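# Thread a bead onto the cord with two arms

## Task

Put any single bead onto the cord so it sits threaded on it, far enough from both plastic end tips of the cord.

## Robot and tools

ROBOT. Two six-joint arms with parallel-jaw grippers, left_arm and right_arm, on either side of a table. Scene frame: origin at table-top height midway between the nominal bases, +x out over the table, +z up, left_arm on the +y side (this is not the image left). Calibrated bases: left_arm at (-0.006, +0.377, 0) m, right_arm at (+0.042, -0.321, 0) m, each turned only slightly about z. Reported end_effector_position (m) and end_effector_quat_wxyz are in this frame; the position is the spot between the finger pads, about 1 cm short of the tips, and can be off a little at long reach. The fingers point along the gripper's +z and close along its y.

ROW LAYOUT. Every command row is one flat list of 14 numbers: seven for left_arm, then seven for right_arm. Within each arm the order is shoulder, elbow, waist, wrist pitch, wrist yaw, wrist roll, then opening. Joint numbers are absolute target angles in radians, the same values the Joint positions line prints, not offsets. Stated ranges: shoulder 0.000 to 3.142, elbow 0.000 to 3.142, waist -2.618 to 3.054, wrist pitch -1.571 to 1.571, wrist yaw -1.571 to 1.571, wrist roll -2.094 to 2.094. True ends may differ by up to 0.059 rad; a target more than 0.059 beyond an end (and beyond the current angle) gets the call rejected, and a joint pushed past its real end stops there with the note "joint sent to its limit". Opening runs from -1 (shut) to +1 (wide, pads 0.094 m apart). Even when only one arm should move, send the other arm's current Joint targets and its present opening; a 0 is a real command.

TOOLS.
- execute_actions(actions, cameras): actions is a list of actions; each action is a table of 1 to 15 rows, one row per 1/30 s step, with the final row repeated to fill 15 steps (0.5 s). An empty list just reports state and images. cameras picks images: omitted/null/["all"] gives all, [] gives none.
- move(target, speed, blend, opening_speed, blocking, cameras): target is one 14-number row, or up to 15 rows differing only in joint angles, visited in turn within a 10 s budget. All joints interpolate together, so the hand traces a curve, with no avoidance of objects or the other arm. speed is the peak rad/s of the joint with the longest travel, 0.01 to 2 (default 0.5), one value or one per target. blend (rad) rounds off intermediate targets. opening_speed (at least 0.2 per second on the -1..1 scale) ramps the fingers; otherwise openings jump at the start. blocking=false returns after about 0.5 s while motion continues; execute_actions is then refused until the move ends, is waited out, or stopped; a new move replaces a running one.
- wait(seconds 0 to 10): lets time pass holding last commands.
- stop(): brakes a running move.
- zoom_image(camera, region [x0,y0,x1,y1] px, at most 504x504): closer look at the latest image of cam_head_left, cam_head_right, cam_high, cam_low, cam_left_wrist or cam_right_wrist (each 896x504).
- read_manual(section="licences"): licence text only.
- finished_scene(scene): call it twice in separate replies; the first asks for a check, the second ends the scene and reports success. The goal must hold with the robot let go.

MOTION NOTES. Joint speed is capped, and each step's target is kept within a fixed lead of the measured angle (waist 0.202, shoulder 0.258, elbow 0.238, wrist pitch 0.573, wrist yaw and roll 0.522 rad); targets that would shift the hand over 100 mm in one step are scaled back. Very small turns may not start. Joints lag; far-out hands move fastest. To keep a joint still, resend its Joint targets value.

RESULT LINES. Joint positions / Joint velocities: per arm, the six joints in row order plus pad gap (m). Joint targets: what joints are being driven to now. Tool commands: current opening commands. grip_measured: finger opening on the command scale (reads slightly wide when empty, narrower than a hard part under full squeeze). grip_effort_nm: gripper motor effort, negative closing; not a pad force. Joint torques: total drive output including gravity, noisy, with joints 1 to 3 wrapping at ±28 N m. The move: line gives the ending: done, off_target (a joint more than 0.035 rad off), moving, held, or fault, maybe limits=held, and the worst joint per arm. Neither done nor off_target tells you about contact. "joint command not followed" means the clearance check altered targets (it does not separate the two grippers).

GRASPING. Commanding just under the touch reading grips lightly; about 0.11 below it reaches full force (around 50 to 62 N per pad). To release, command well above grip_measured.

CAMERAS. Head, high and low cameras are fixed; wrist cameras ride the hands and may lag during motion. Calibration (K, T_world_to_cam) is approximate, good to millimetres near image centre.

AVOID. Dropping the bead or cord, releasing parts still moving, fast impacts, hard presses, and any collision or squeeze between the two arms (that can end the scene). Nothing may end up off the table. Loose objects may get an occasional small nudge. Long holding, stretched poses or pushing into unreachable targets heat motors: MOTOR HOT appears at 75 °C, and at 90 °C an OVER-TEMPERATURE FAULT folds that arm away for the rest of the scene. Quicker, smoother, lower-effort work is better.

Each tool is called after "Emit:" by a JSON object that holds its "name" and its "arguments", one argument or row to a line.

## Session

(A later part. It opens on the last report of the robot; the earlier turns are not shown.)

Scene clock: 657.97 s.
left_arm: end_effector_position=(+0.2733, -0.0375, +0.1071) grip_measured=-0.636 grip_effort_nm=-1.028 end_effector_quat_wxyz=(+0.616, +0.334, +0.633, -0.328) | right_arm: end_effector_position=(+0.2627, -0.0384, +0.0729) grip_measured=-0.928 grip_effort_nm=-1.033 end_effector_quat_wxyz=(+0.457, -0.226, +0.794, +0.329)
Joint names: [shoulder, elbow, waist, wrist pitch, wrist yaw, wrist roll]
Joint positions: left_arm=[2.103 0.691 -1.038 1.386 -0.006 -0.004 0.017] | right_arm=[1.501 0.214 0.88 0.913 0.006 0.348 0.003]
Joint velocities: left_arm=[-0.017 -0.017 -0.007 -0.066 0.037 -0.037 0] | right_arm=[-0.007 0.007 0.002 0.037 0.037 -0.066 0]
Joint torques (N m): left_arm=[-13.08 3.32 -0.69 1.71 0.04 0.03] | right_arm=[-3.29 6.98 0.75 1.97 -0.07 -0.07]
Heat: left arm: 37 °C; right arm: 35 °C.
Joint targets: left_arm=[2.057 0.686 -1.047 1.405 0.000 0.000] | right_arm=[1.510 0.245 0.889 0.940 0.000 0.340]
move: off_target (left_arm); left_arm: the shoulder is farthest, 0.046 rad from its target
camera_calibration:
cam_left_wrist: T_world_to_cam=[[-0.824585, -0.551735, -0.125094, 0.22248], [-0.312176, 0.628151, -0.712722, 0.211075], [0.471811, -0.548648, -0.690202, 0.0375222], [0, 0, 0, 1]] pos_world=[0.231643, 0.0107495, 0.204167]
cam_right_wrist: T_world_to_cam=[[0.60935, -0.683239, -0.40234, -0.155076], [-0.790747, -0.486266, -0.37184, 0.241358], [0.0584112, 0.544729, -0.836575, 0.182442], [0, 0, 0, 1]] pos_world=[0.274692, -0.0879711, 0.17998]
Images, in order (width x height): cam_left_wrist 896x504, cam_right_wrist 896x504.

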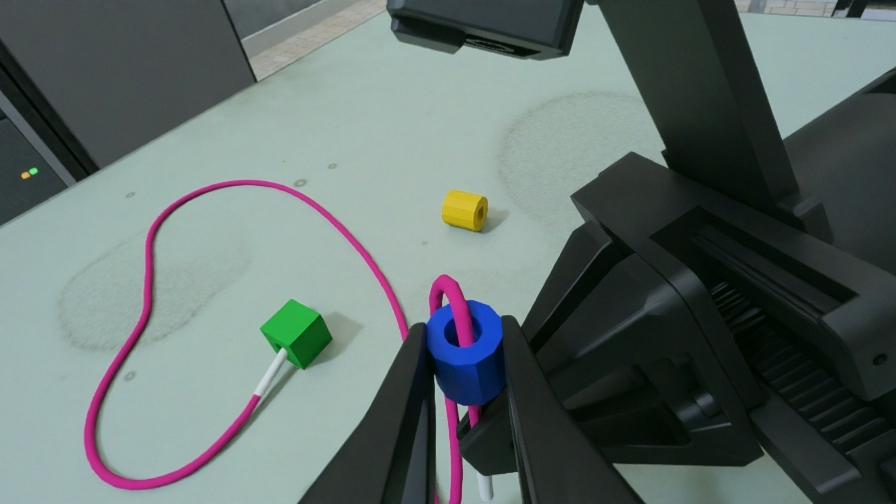

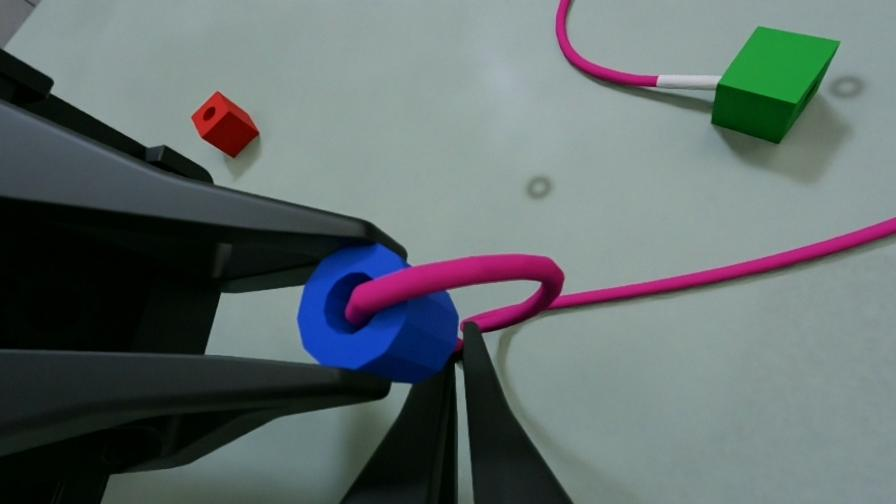

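Emit:
{"name": "move", "arguments": {
  "target": [
    [1.967,0.71,-1.047,1.293,0,0,-0.75,1.51,0.245,0.889,0.94,0,0.34,-1],
    [1.848,0.731,-1.047,1.156,0,0,-0.75,1.51,0.245,0.889,0.94,0,0.34,-1]
  ],
  "speed": 0.12,
  "blend": 0.02,
  "cameras": ["cam_right_wrist","cam_left_wrist","cam_low"]
}}

Emit:
{"name": "zoom_image", "arguments": {
  "camera": "cam_low",
  "region": [200, 180, 360, 340]
}}

Scene clock: 673.30 s.
left_arm: end_effector_position=(+0.2728, -0.0368, +0.1572) grip_measured=-0.636 grip_effort_nm=-1.028 end_effector_quat_wxyz=(+0.614, +0.335, +0.635, -0.328) | right_arm: end_effector_position=(+0.2628, -0.0383, +0.0731) grip_measured=-0.929 grip_effort_nm=-1.053 end_effector_quat_wxyz=(+0.458, -0.226, +0.794, +0.329)
Joint names: [shoulder, elbow, waist, wrist pitch, wrist yaw, wrist roll]
Joint positions: left_arm=[1.892 0.707 -1.038 1.154 -0.006 -0.004 0.017] | right_arm=[1.501 0.214 0.88 0.914 0.006 0.348 0.003]
Joint velocities: left_arm=[0.002 -0.002 -0.007 -0.007 -0.007 -0.022 0.001] | right_arm=[0.007 -0.002 0.002 -0.022 -0.037 0.081 0]
Joint torques (N m): left_arm=[-12.08 6.61 -0.68 1.57 0.04 0.03] | right_arm=[-3.25 7.01 0.75 1.96 -0.08 -0.09]
Heat: left arm: 36 °C; right arm: 34 °C.
Joint targets: left_arm=[1.848 0.731 -1.047 1.156 0.000 0.000] | right_arm=[1.510 0.245 0.889 0.940 0.000 0.340]
move: off_target (left_arm); left_arm: the shoulder is farthest, 0.044 rad from its target
camera_calibration:
cam_left_wrist: T_world_to_cam=[[-0.824877, -0.551298, -0.125096, 0.228849], [-0.313834, 0.630633, -0.709796, 0.246296], [0.470199, -0.546235, -0.69321, 0.0737431], [0, 0, 0, 1]] pos_world=[0.231394, 0.0111227, 0.254567]
cam_right_wrist: T_world_to_cam=[[0.609539, -0.682997, -0.402464, -0.155024], [-0.790572, -0.486042, -0.372503, 0.241495], [0.058804, 0.545232, -0.83622, 0.182448], [0, 0, 0, 1]] pos_world=[0.274684, -0.0879808, 0.180132]
Images, in order (width x height): cam_low 896x504, cam_left_wrist 896x504, cam_right_wrist 896x504.

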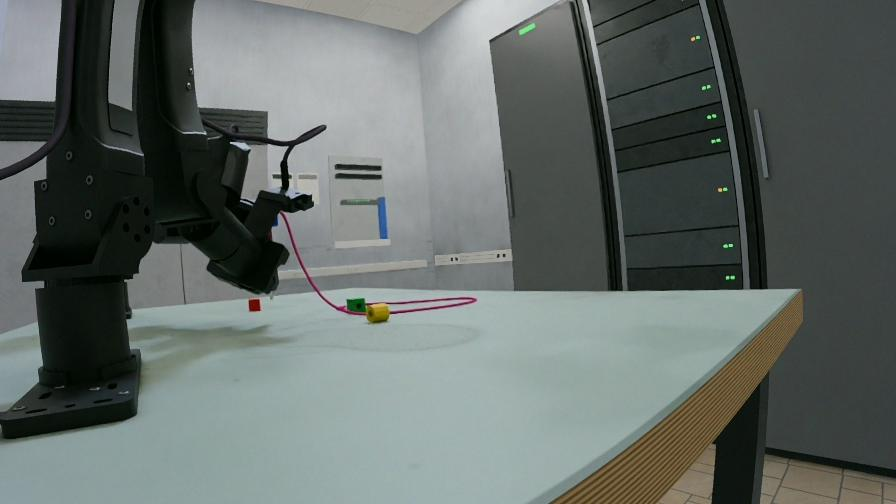

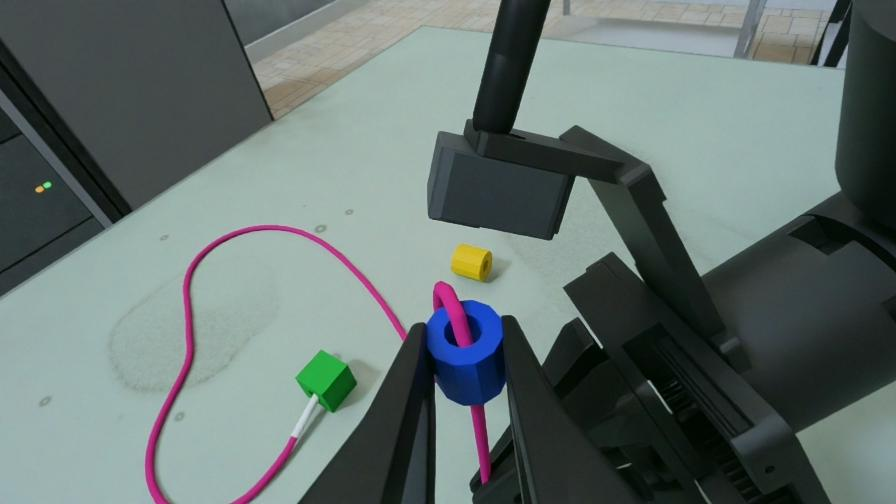

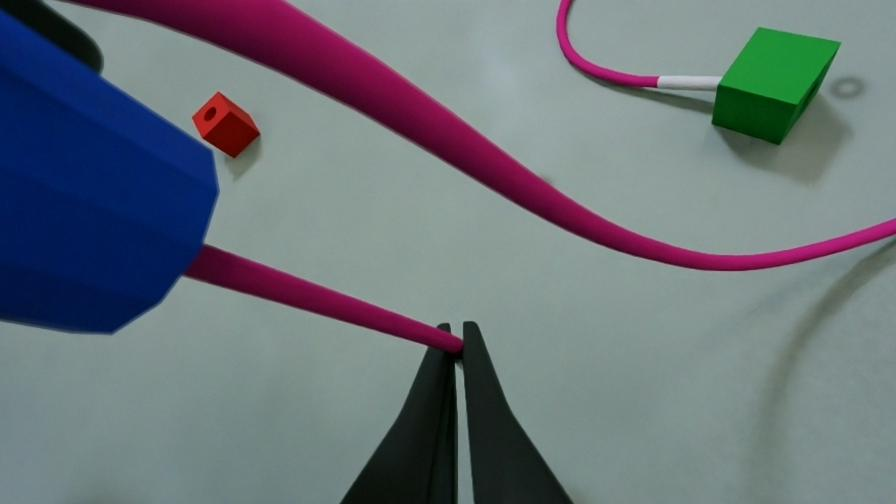

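Scaled by 3.150 from the camera's 896x504 image, which has a finer 1280x720 frame.

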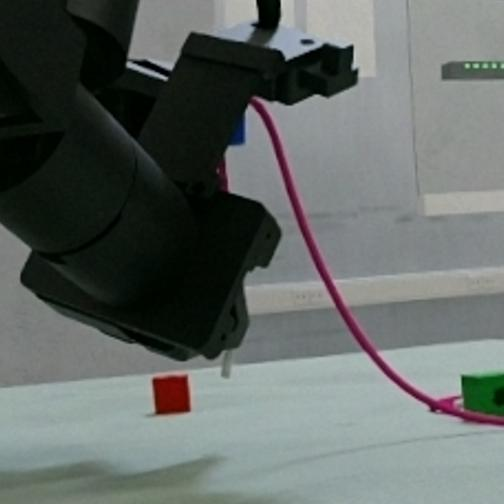

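Emit:
{"name": "move", "arguments": {
  "target": [2.091,0.745,-1.056,1.155,0,-0.1,-0.75,1.01,0.17,0.903,0.15,0,0.34,-1],
  "speed": 0.3,
  "cameras": ["cam_right_wrist","cam_left_wrist","cam_low"]
}}

Scene clock: 690.03 s.
left_arm: end_effector_position=(+0.2709, -0.0419, +0.0749) grip_measured=-0.636 grip_effort_nm=-1.028 end_effector_quat_wxyz=(+0.544, +0.334, +0.698, -0.325) | right_arm: end_effector_position=(+0.2136, -0.0946, +0.0456) grip_measured=-0.929 grip_effort_nm=-1.057 end_effector_quat_wxyz=(+0.348, -0.254, +0.866, +0.253)
Joint names: [shoulder, elbow, waist, wrist pitch, wrist yaw, wrist roll]
Joint positions: left_arm=[2.072 0.722 -1.047 1.151 -0.006 -0.094 0.017] | right_arm=[1.028 0.188 0.894 0.158 0.005 0.348 0.003]
Joint velocities: left_arm=[0.002 0.002 -0.002 -0.007 -0.022 -0.007 0.001] | right_arm=[0.002 0.002 0.012 0.037 0.022 -0.051 0]
Joint torques (N m): left_arm=[-7.49 5.76 -0.7 1.59 0.04 -0.06] | right_arm=[-2.71 4.89 0.73 1.39 -0.07 -0.07]
Heat: left arm: 35 °C; right arm: 34 °C.
Joint targets: left_arm=[2.091 0.745 -1.056 1.155 0.000 -0.100] | right_arm=[1.010 0.170 0.903 0.150 0.000 0.340]
move: done
camera_calibration:
cam_left_wrist: T_world_to_cam=[[-0.837495, -0.545295, -0.0354245, 0.211131], [-0.423908, 0.689234, -0.587588, 0.213683], [0.344824, -0.477085, -0.808385, 0.0602891], [0, 0, 0, 1]] pos_world=[0.246614, -0.00338573, 0.181774]
cam_right_wrist: T_world_to_cam=[[0.550335, -0.765291, -0.333859, -0.1728], [-0.826772, -0.555296, -0.0899732, 0.153263], [-0.116535, 0.32554, -0.938319, 0.21436], [0, 0, 0, 1]] pos_world=[0.246792, -0.116918, 0.157237]
Images, in order (width x height): cam_low 896x504, cam_left_wrist 896x504, cam_right_wrist 896x504.

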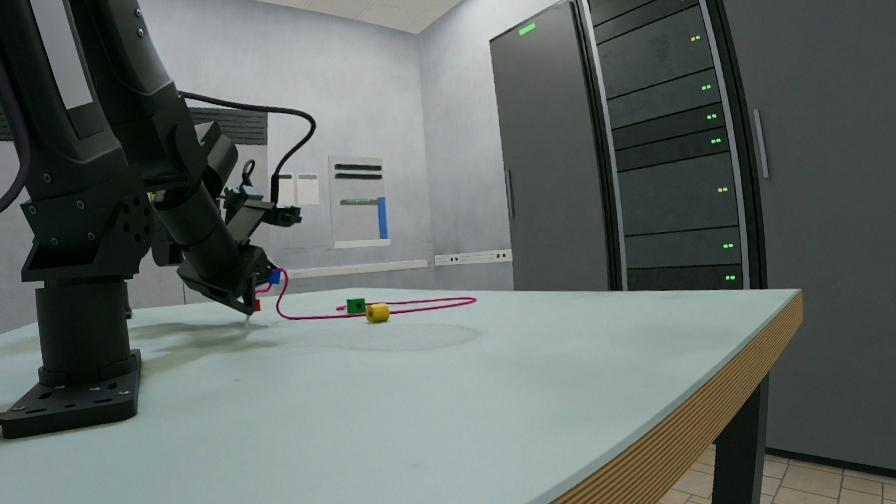

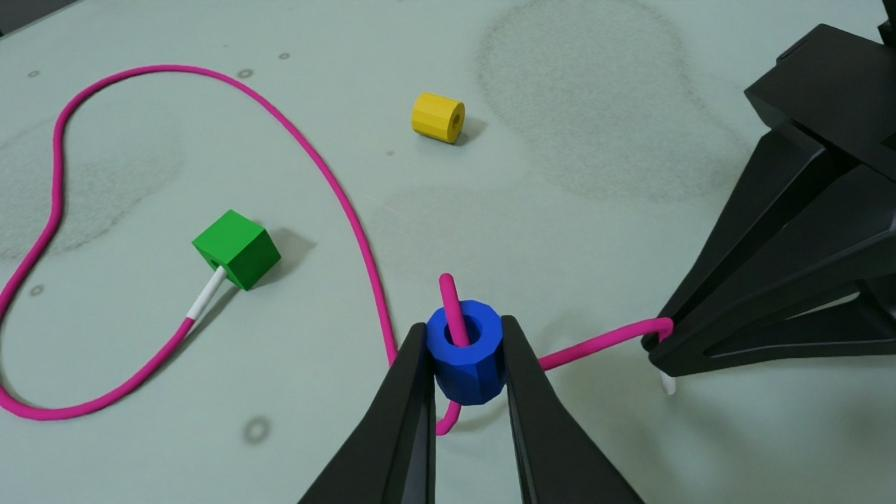

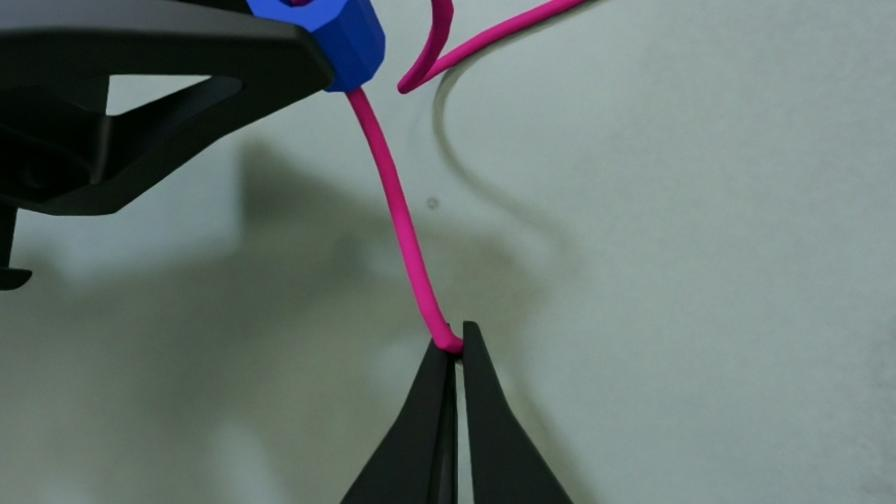

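Emit:
{"name": "move", "arguments": {
  "target": [
    [2.082,0.817,-1.056,0.874,0,-0.1,-0.75,0.92,0.12,0.903,0.10,0,0.34,-1],
    [2.105,0.82,-1.056,0.855,0,-0.1,-0.75,0.92,0.12,0.903,0.10,0,0.34,-1]
  ],
  "speed": 0.2,
  "cameras": ["cam_right_wrist","cam_left_wrist","cam_low"]
}}

Emit:
{"name": "zoom_image", "arguments": {
  "camera": "cam_low",
  "region": [200, 220, 360, 340]
}}

Scene clock: 698.03 s.
left_arm: end_effector_position=(+0.2704, -0.0417, +0.0267) grip_measured=-0.636 grip_effort_nm=-1.028 end_effector_quat_wxyz=(+0.464, +0.363, +0.759, -0.277) | right_arm: end_effector_position=(+0.2046, -0.1063, +0.0406) grip_measured=-0.929 grip_effort_nm=-1.057 end_effector_quat_wxyz=(+0.346, -0.255, +0.867, +0.252)
Joint names: [shoulder, elbow, waist, wrist pitch, wrist yaw, wrist roll]
Joint positions: left_arm=[2.086 0.799 -1.048 0.859 -0.005 -0.095 0.017] | right_arm=[0.936 0.139 0.894 0.111 0.005 0.348 0.003]
Joint velocities: left_arm=[-0.007 -0.012 0.007 -0.037 -0.066 -0.007 0] | right_arm=[-0.007 0.012 0.007 0.037 -0.081 0.022 0.003]
Joint torques (N m): left_arm=[-7.84 5.83 -0.7 1.47 0.04 -0.06] | right_arm=[-1.98 4.94 0.8 1.34 -0.05 -0.07]
Heat: left arm: 33 °C; right arm: 33 °C.
Joint targets: left_arm=[2.105 0.820 -1.056 0.855 0.000 -0.100] | right_arm=[0.920 0.120 0.903 0.100 0.000 0.340]
move: done
camera_calibration:
cam_left_wrist: T_world_to_cam=[[-0.84237, -0.537879, -0.0331474, 0.21066], [-0.484924, 0.783397, -0.388765, 0.200128], [0.235076, -0.31141, -0.920741, 0.0611259], [0, 0, 0, 1]] pos_world=[0.260132, -0.0244343, 0.141067]
cam_right_wrist: T_world_to_cam=[[0.549805, -0.765992, -0.333123, -0.178511], [-0.826808, -0.555769, -0.0866603, 0.138696], [-0.118758, 0.323075, -0.938893, 0.212619], [0, 0, 0, 1]] pos_world=[0.238071, -0.128347, 0.15218]
Images, in order (width x height): cam_low 896x504, cam_left_wrist 896x504, cam_right_wrist 896x504.

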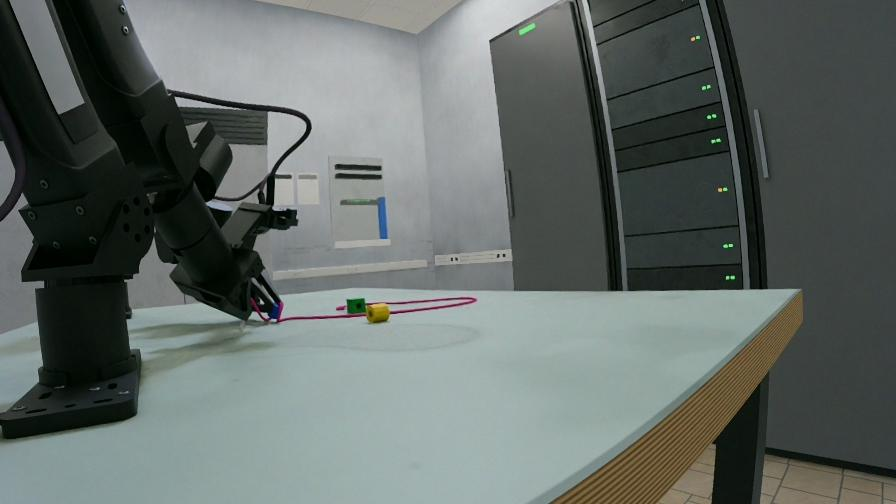

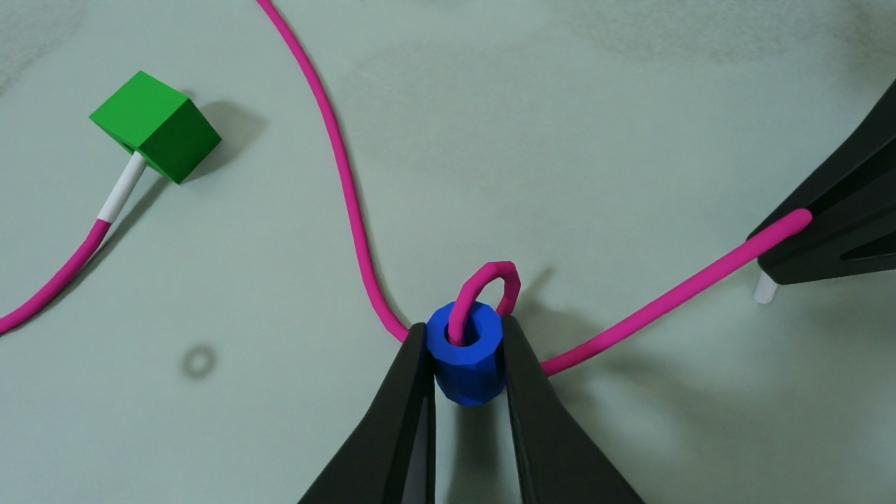

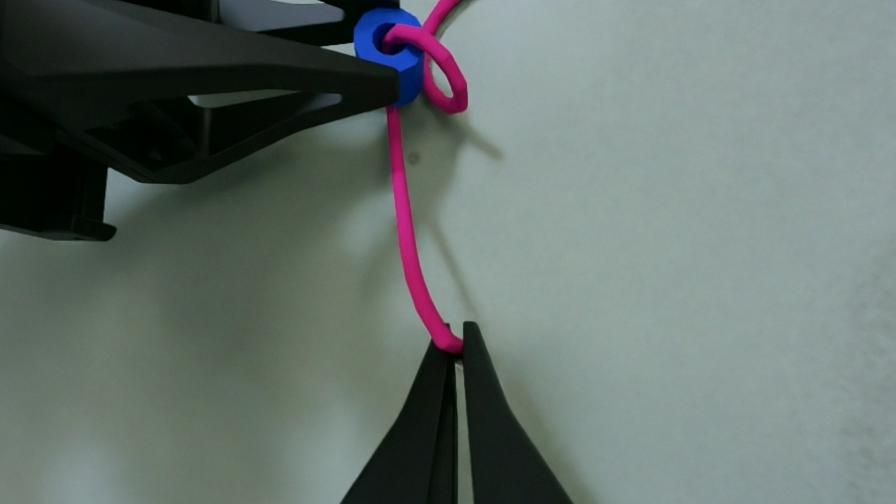

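Scaled by 3.150 from the camera's 896x504 image, which has a finer 1280x720 frame.

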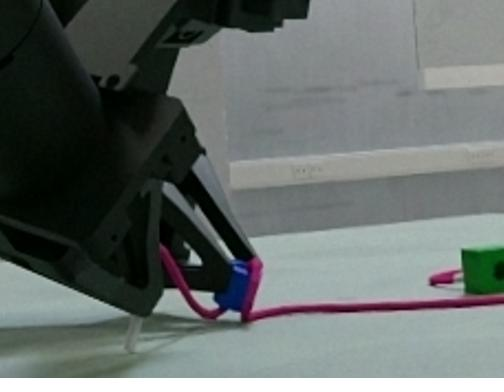

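Emit:
{"name": "move", "arguments": {
  "target": [2.12,0.83,-1.056,0.855,0,-0.1,-0.42,0.92,0.12,0.903,0.10,0,0.34,-1],
  "opening_speed": 0.3,
  "cameras": ["cam_right_wrist","cam_left_wrist"]
}}

Emit:
{"name": "move", "arguments": {
  "target": [2.12,0.83,-1.056,0.855,0,-0.1,-0.42,0.90,0.10,0.903,0.10,0,0.34,-0.7],
  "opening_speed": 0.4,
  "cameras": ["cam_right_wrist","cam_left_wrist"]
}}

Scene clock: 707.53 s.
left_arm: end_effector_position=(+0.2715, -0.0433, +0.0231) grip_measured=-0.422 grip_effort_nm=0.100 end_effector_quat_wxyz=(+0.462, +0.364, +0.761, -0.276) | right_arm: end_effector_position=(+0.2046, -0.1063, +0.0406) grip_measured=-0.929 grip_effort_nm=-1.057 end_effector_quat_wxyz=(+0.346, -0.255, +0.867, +0.252)
Joint names: [shoulder, elbow, waist, wrist pitch, wrist yaw, wrist roll]
Joint positions: left_arm=[2.099 0.81 -1.048 0.853 -0.005 -0.095 0.027] | right_arm=[0.936 0.139 0.894 0.111 0.005 0.348 0.003]
Joint velocities: left_arm=[-0.007 0.002 -0.002 -0.007 -0.066 -0.022 -0.001] | right_arm=[-0.007 -0.007 -0.002 -0.007 0.007 0.022 -0.001]
Joint torques (N m): left_arm=[-7.83 5.71 -0.69 1.51 0.04 -0.07] | right_arm=[-1.94 4.93 0.77 1.36 -0.05 -0.07]
Heat: left arm: 33 °C; right arm: 33 °C.
Joint targets: left_arm=[2.120 0.830 -1.056 0.855 0.000 -0.100] | right_arm=[0.920 0.120 0.903 0.100 0.000 0.340]
move: done
camera_calibration:
cam_left_wrist: T_world_to_cam=[[-0.842502, -0.537678, -0.0330629, 0.210604], [-0.486455, 0.785734, -0.382079, 0.200812], [0.231414, -0.305819, -0.923538, 0.0583479], [0, 0, 0, 1]] pos_world=[0.261618, -0.0267036, 0.137576]
cam_right_wrist: T_world_to_cam=[[0.549805, -0.765992, -0.333123, -0.178511], [-0.826808, -0.555769, -0.0866603, 0.138696], [-0.118758, 0.323075, -0.938893, 0.212619], [0, 0, 0, 1]] pos_world=[0.238071, -0.128347, 0.15218]
Images, in order (width x height): cam_left_wrist 896x504, cam_right_wrist 896x504.

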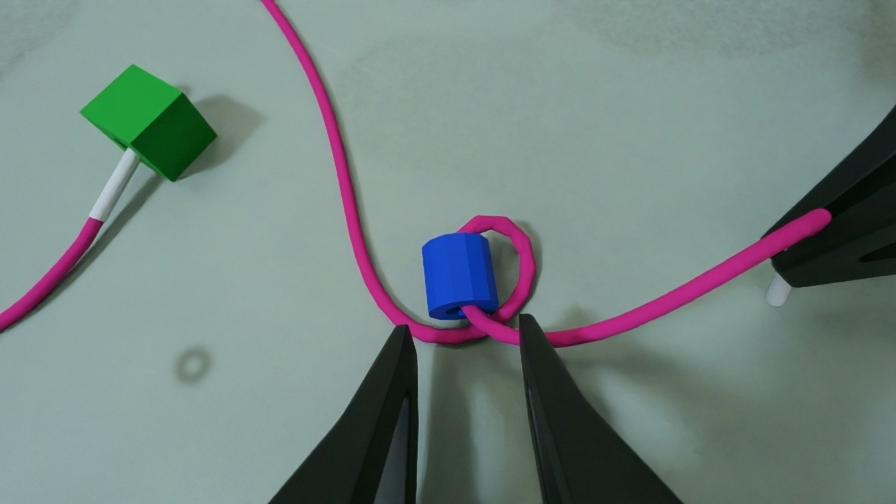

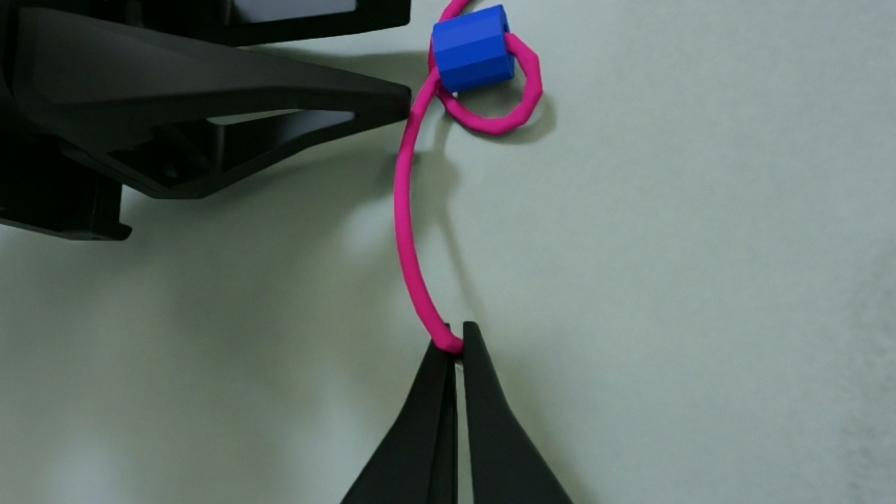

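Scene clock: 708.50 s.
left_arm: end_effector_position=(+0.2715, -0.0433, +0.0231) grip_measured=-0.422 grip_effort_nm=0.090 end_effector_quat_wxyz=(+0.462, +0.364, +0.761, -0.276) | right_arm: end_effector_position=(+0.2012, -0.1108, +0.0355) grip_measured=-0.703 grip_effort_nm=0.125 end_effector_quat_wxyz=(+0.343, -0.255, +0.868, +0.250)
Joint names: [shoulder, elbow, waist, wrist pitch, wrist yaw, wrist roll]
Joint positions: left_arm=[2.099 0.81 -1.048 0.853 -0.005 -0.095 0.027] | right_arm=[0.916 0.117 0.894 0.105 0.005 0.348 0.014]
Joint velocities: left_arm=[-0.007 -0.007 0.007 0.037 -0.022 -0.051 -0.001] | right_arm=[-0.017 0.007 -0.007 -0.007 -0.066 -0.037 0]
Joint torques (N m): left_arm=[-7.82 5.7 -0.7 1.52 0.04 -0.06] | right_arm=[-1.85 5.07 0.73 1.37 -0.05 -0.07]
Heat: left arm: 33 °C; right arm: 33 °C.
Joint targets: left_arm=[2.120 0.830 -1.056 0.855 0.000 -0.100] | right_arm=[0.900 0.100 0.903 0.100 0.000 0.340]
move: done
camera_calibration:
cam_left_wrist: T_world_to_cam=[[-0.842502, -0.537678, -0.0330629, 0.210604], [-0.486455, 0.785734, -0.382079, 0.200812], [0.231414, -0.305819, -0.923538, 0.0583479], [0, 0, 0, 1]] pos_world=[0.261618, -0.0267036, 0.137576]
cam_right_wrist: T_world_to_cam=[[0.548274, -0.76801, -0.330992, -0.181744], [-0.82719, -0.556274, -0.0794674, 0.132705], [-0.12309, 0.317363, -0.940282, 0.209242], [0, 0, 0, 1]] pos_world=[0.235174, -0.132167, 0.147136]
Images, in order (width x height): cam_left_wrist 896x504, cam_right_wrist 896x504.

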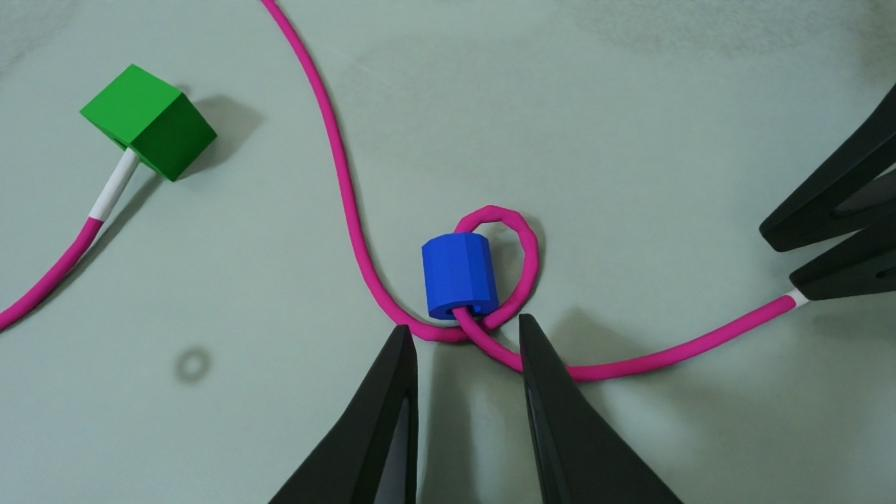

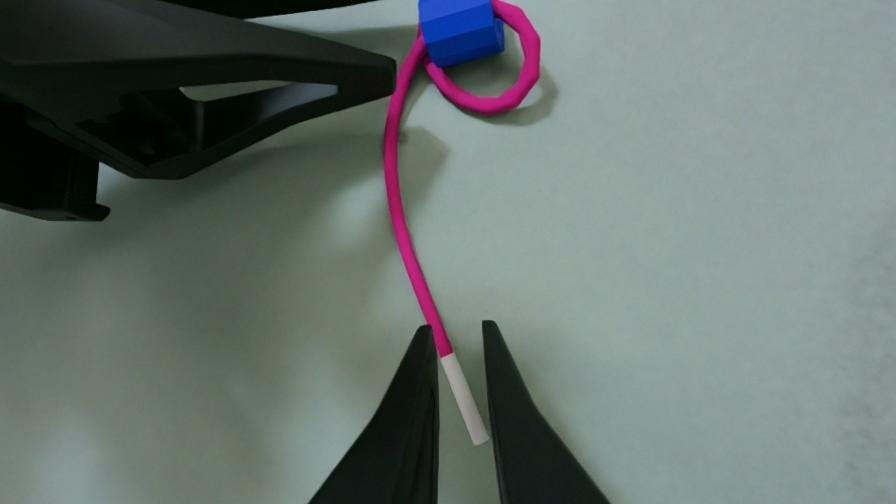

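Emit:
{"name": "move", "arguments": {
  "target": [
    [1.84,0.80,-1.056,0.86,0,-0.1,-0.42,0.65,0.094,0.903,0,0,0.34,-0.7],
    [1.5,0.6,-1.0,0.8,0,-0.1,-0.42,0.55,0.2,0.85,0,0,0.34,-0.7]
  ],
  "speed": 0.4,
  "cameras": ["cam_right_wrist","cam_left_wrist","cam_head_left"]
}}

Emit:
{"name": "finished_scene", "arguments": {
  "scene": 2
}}

Scene clock: 717.10 s.
left_arm: end_effector_position=(+0.2570, +0.0107, +0.1918) grip_measured=-0.422 grip_effort_nm=0.090 end_effector_quat_wxyz=(+0.574, +0.310, +0.683, -0.329) | right_arm: end_effector_position=(+0.2149, -0.1089, +0.1213) grip_measured=-0.703 grip_effort_nm=0.120 end_effector_quat_wxyz=(+0.452, -0.220, +0.804, +0.318)
Joint names: [shoulder, elbow, waist, wrist pitch, wrist yaw, wrist roll]
Joint positions: left_arm=[1.531 0.606 -1.009 0.8 -0.005 -0.095 0.027] | right_arm=[0.561 0.158 0.859 0.002 0.004 0.348 0.014]
Joint velocities: left_arm=[0.002 0.002 0.002 -0.022 0.051 0.007 -0.001] | right_arm=[-0.012 0.002 -0.007 0.007 -0.007 0.007 -0.001]
Joint torques (N m): left_arm=[-8.61 5.18 0.68 1.56 0.03 -0.07] | right_arm=[-0.03 10.48 -0.75 1.64 -0.06 -0.08]
Heat: left arm: 32 °C; right arm: 33 °C.
Joint targets: left_arm=[1.500 0.600 -1.000 0.800 0.000 -0.100] | right_arm=[0.550 0.200 0.850 0.000 0.000 0.340]
move: off_target (right_arm); right_arm: the elbow is farthest, 0.042 rad from its target
camera_calibration:
cam_left_wrist: T_world_to_cam=[[-0.81499, -0.578415, -0.0350311, 0.226785], [-0.423242, 0.635463, -0.645797, 0.251764], [0.3958, -0.511491, -0.762705, 0.16309], [0, 0, 0, 1]] pos_world=[0.226834, 0.054608, 0.294923]
cam_right_wrist: T_world_to_cam=[[0.588515, -0.703745, -0.397986, -0.152929], [-0.806625, -0.477712, -0.348063, 0.188623], [0.0548254, 0.525866, -0.848799, 0.264347], [0, 0, 0, 1]] pos_world=[0.227656, -0.156527, 0.229166]
Images, in order (width x height): cam_head_left 896x504, cam_left_wrist 896x504, cam_right_wrist 896x504.

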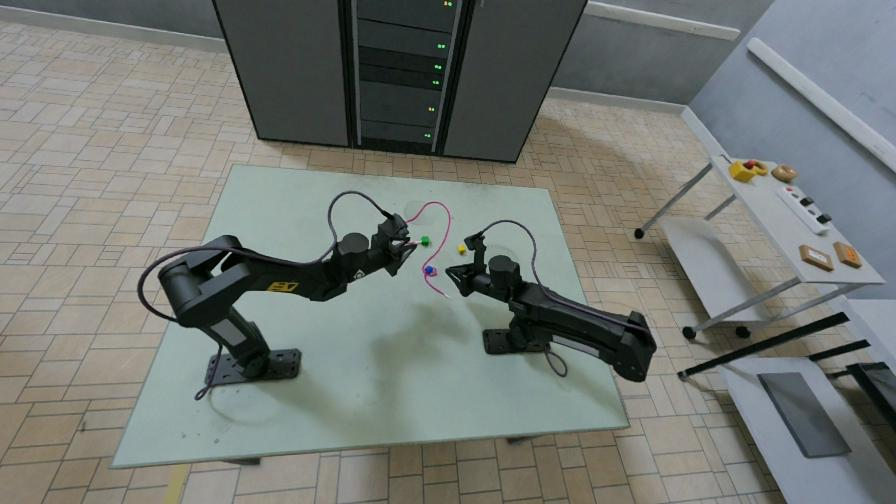

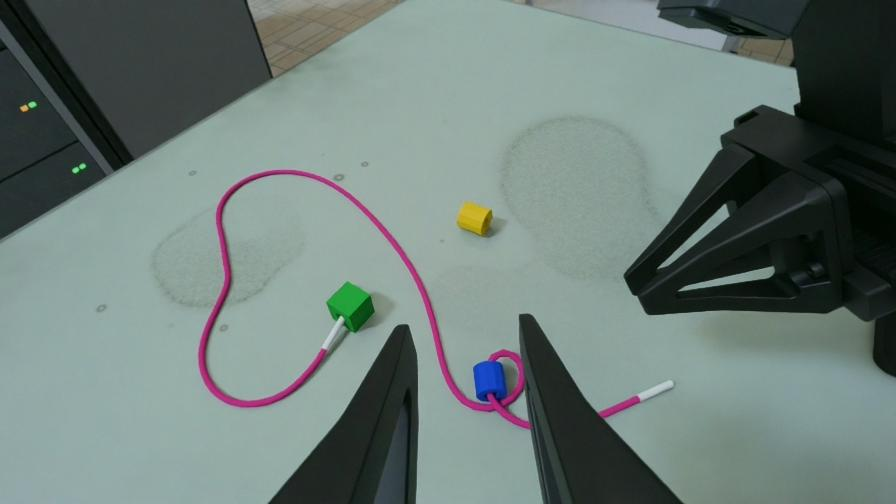

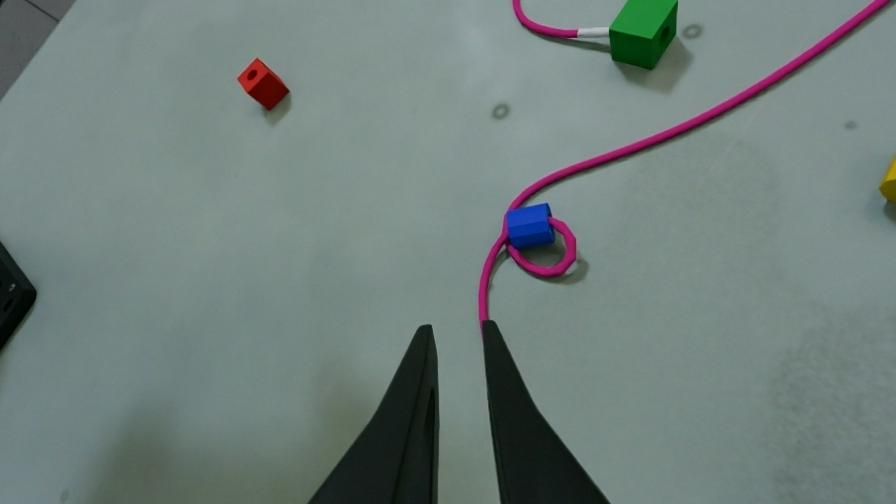

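This call ended nothing. Check each condition of the task against the scene as it is now, look again where you are not sure, and mend what is not met. Then call finished_scene again.

Bead is on the cord, about 80 mm of pink between it and the tip.

Emit:
{"name": "finished_scene", "arguments": {
  "scene": 2
}}

The scene is finished: the task was done.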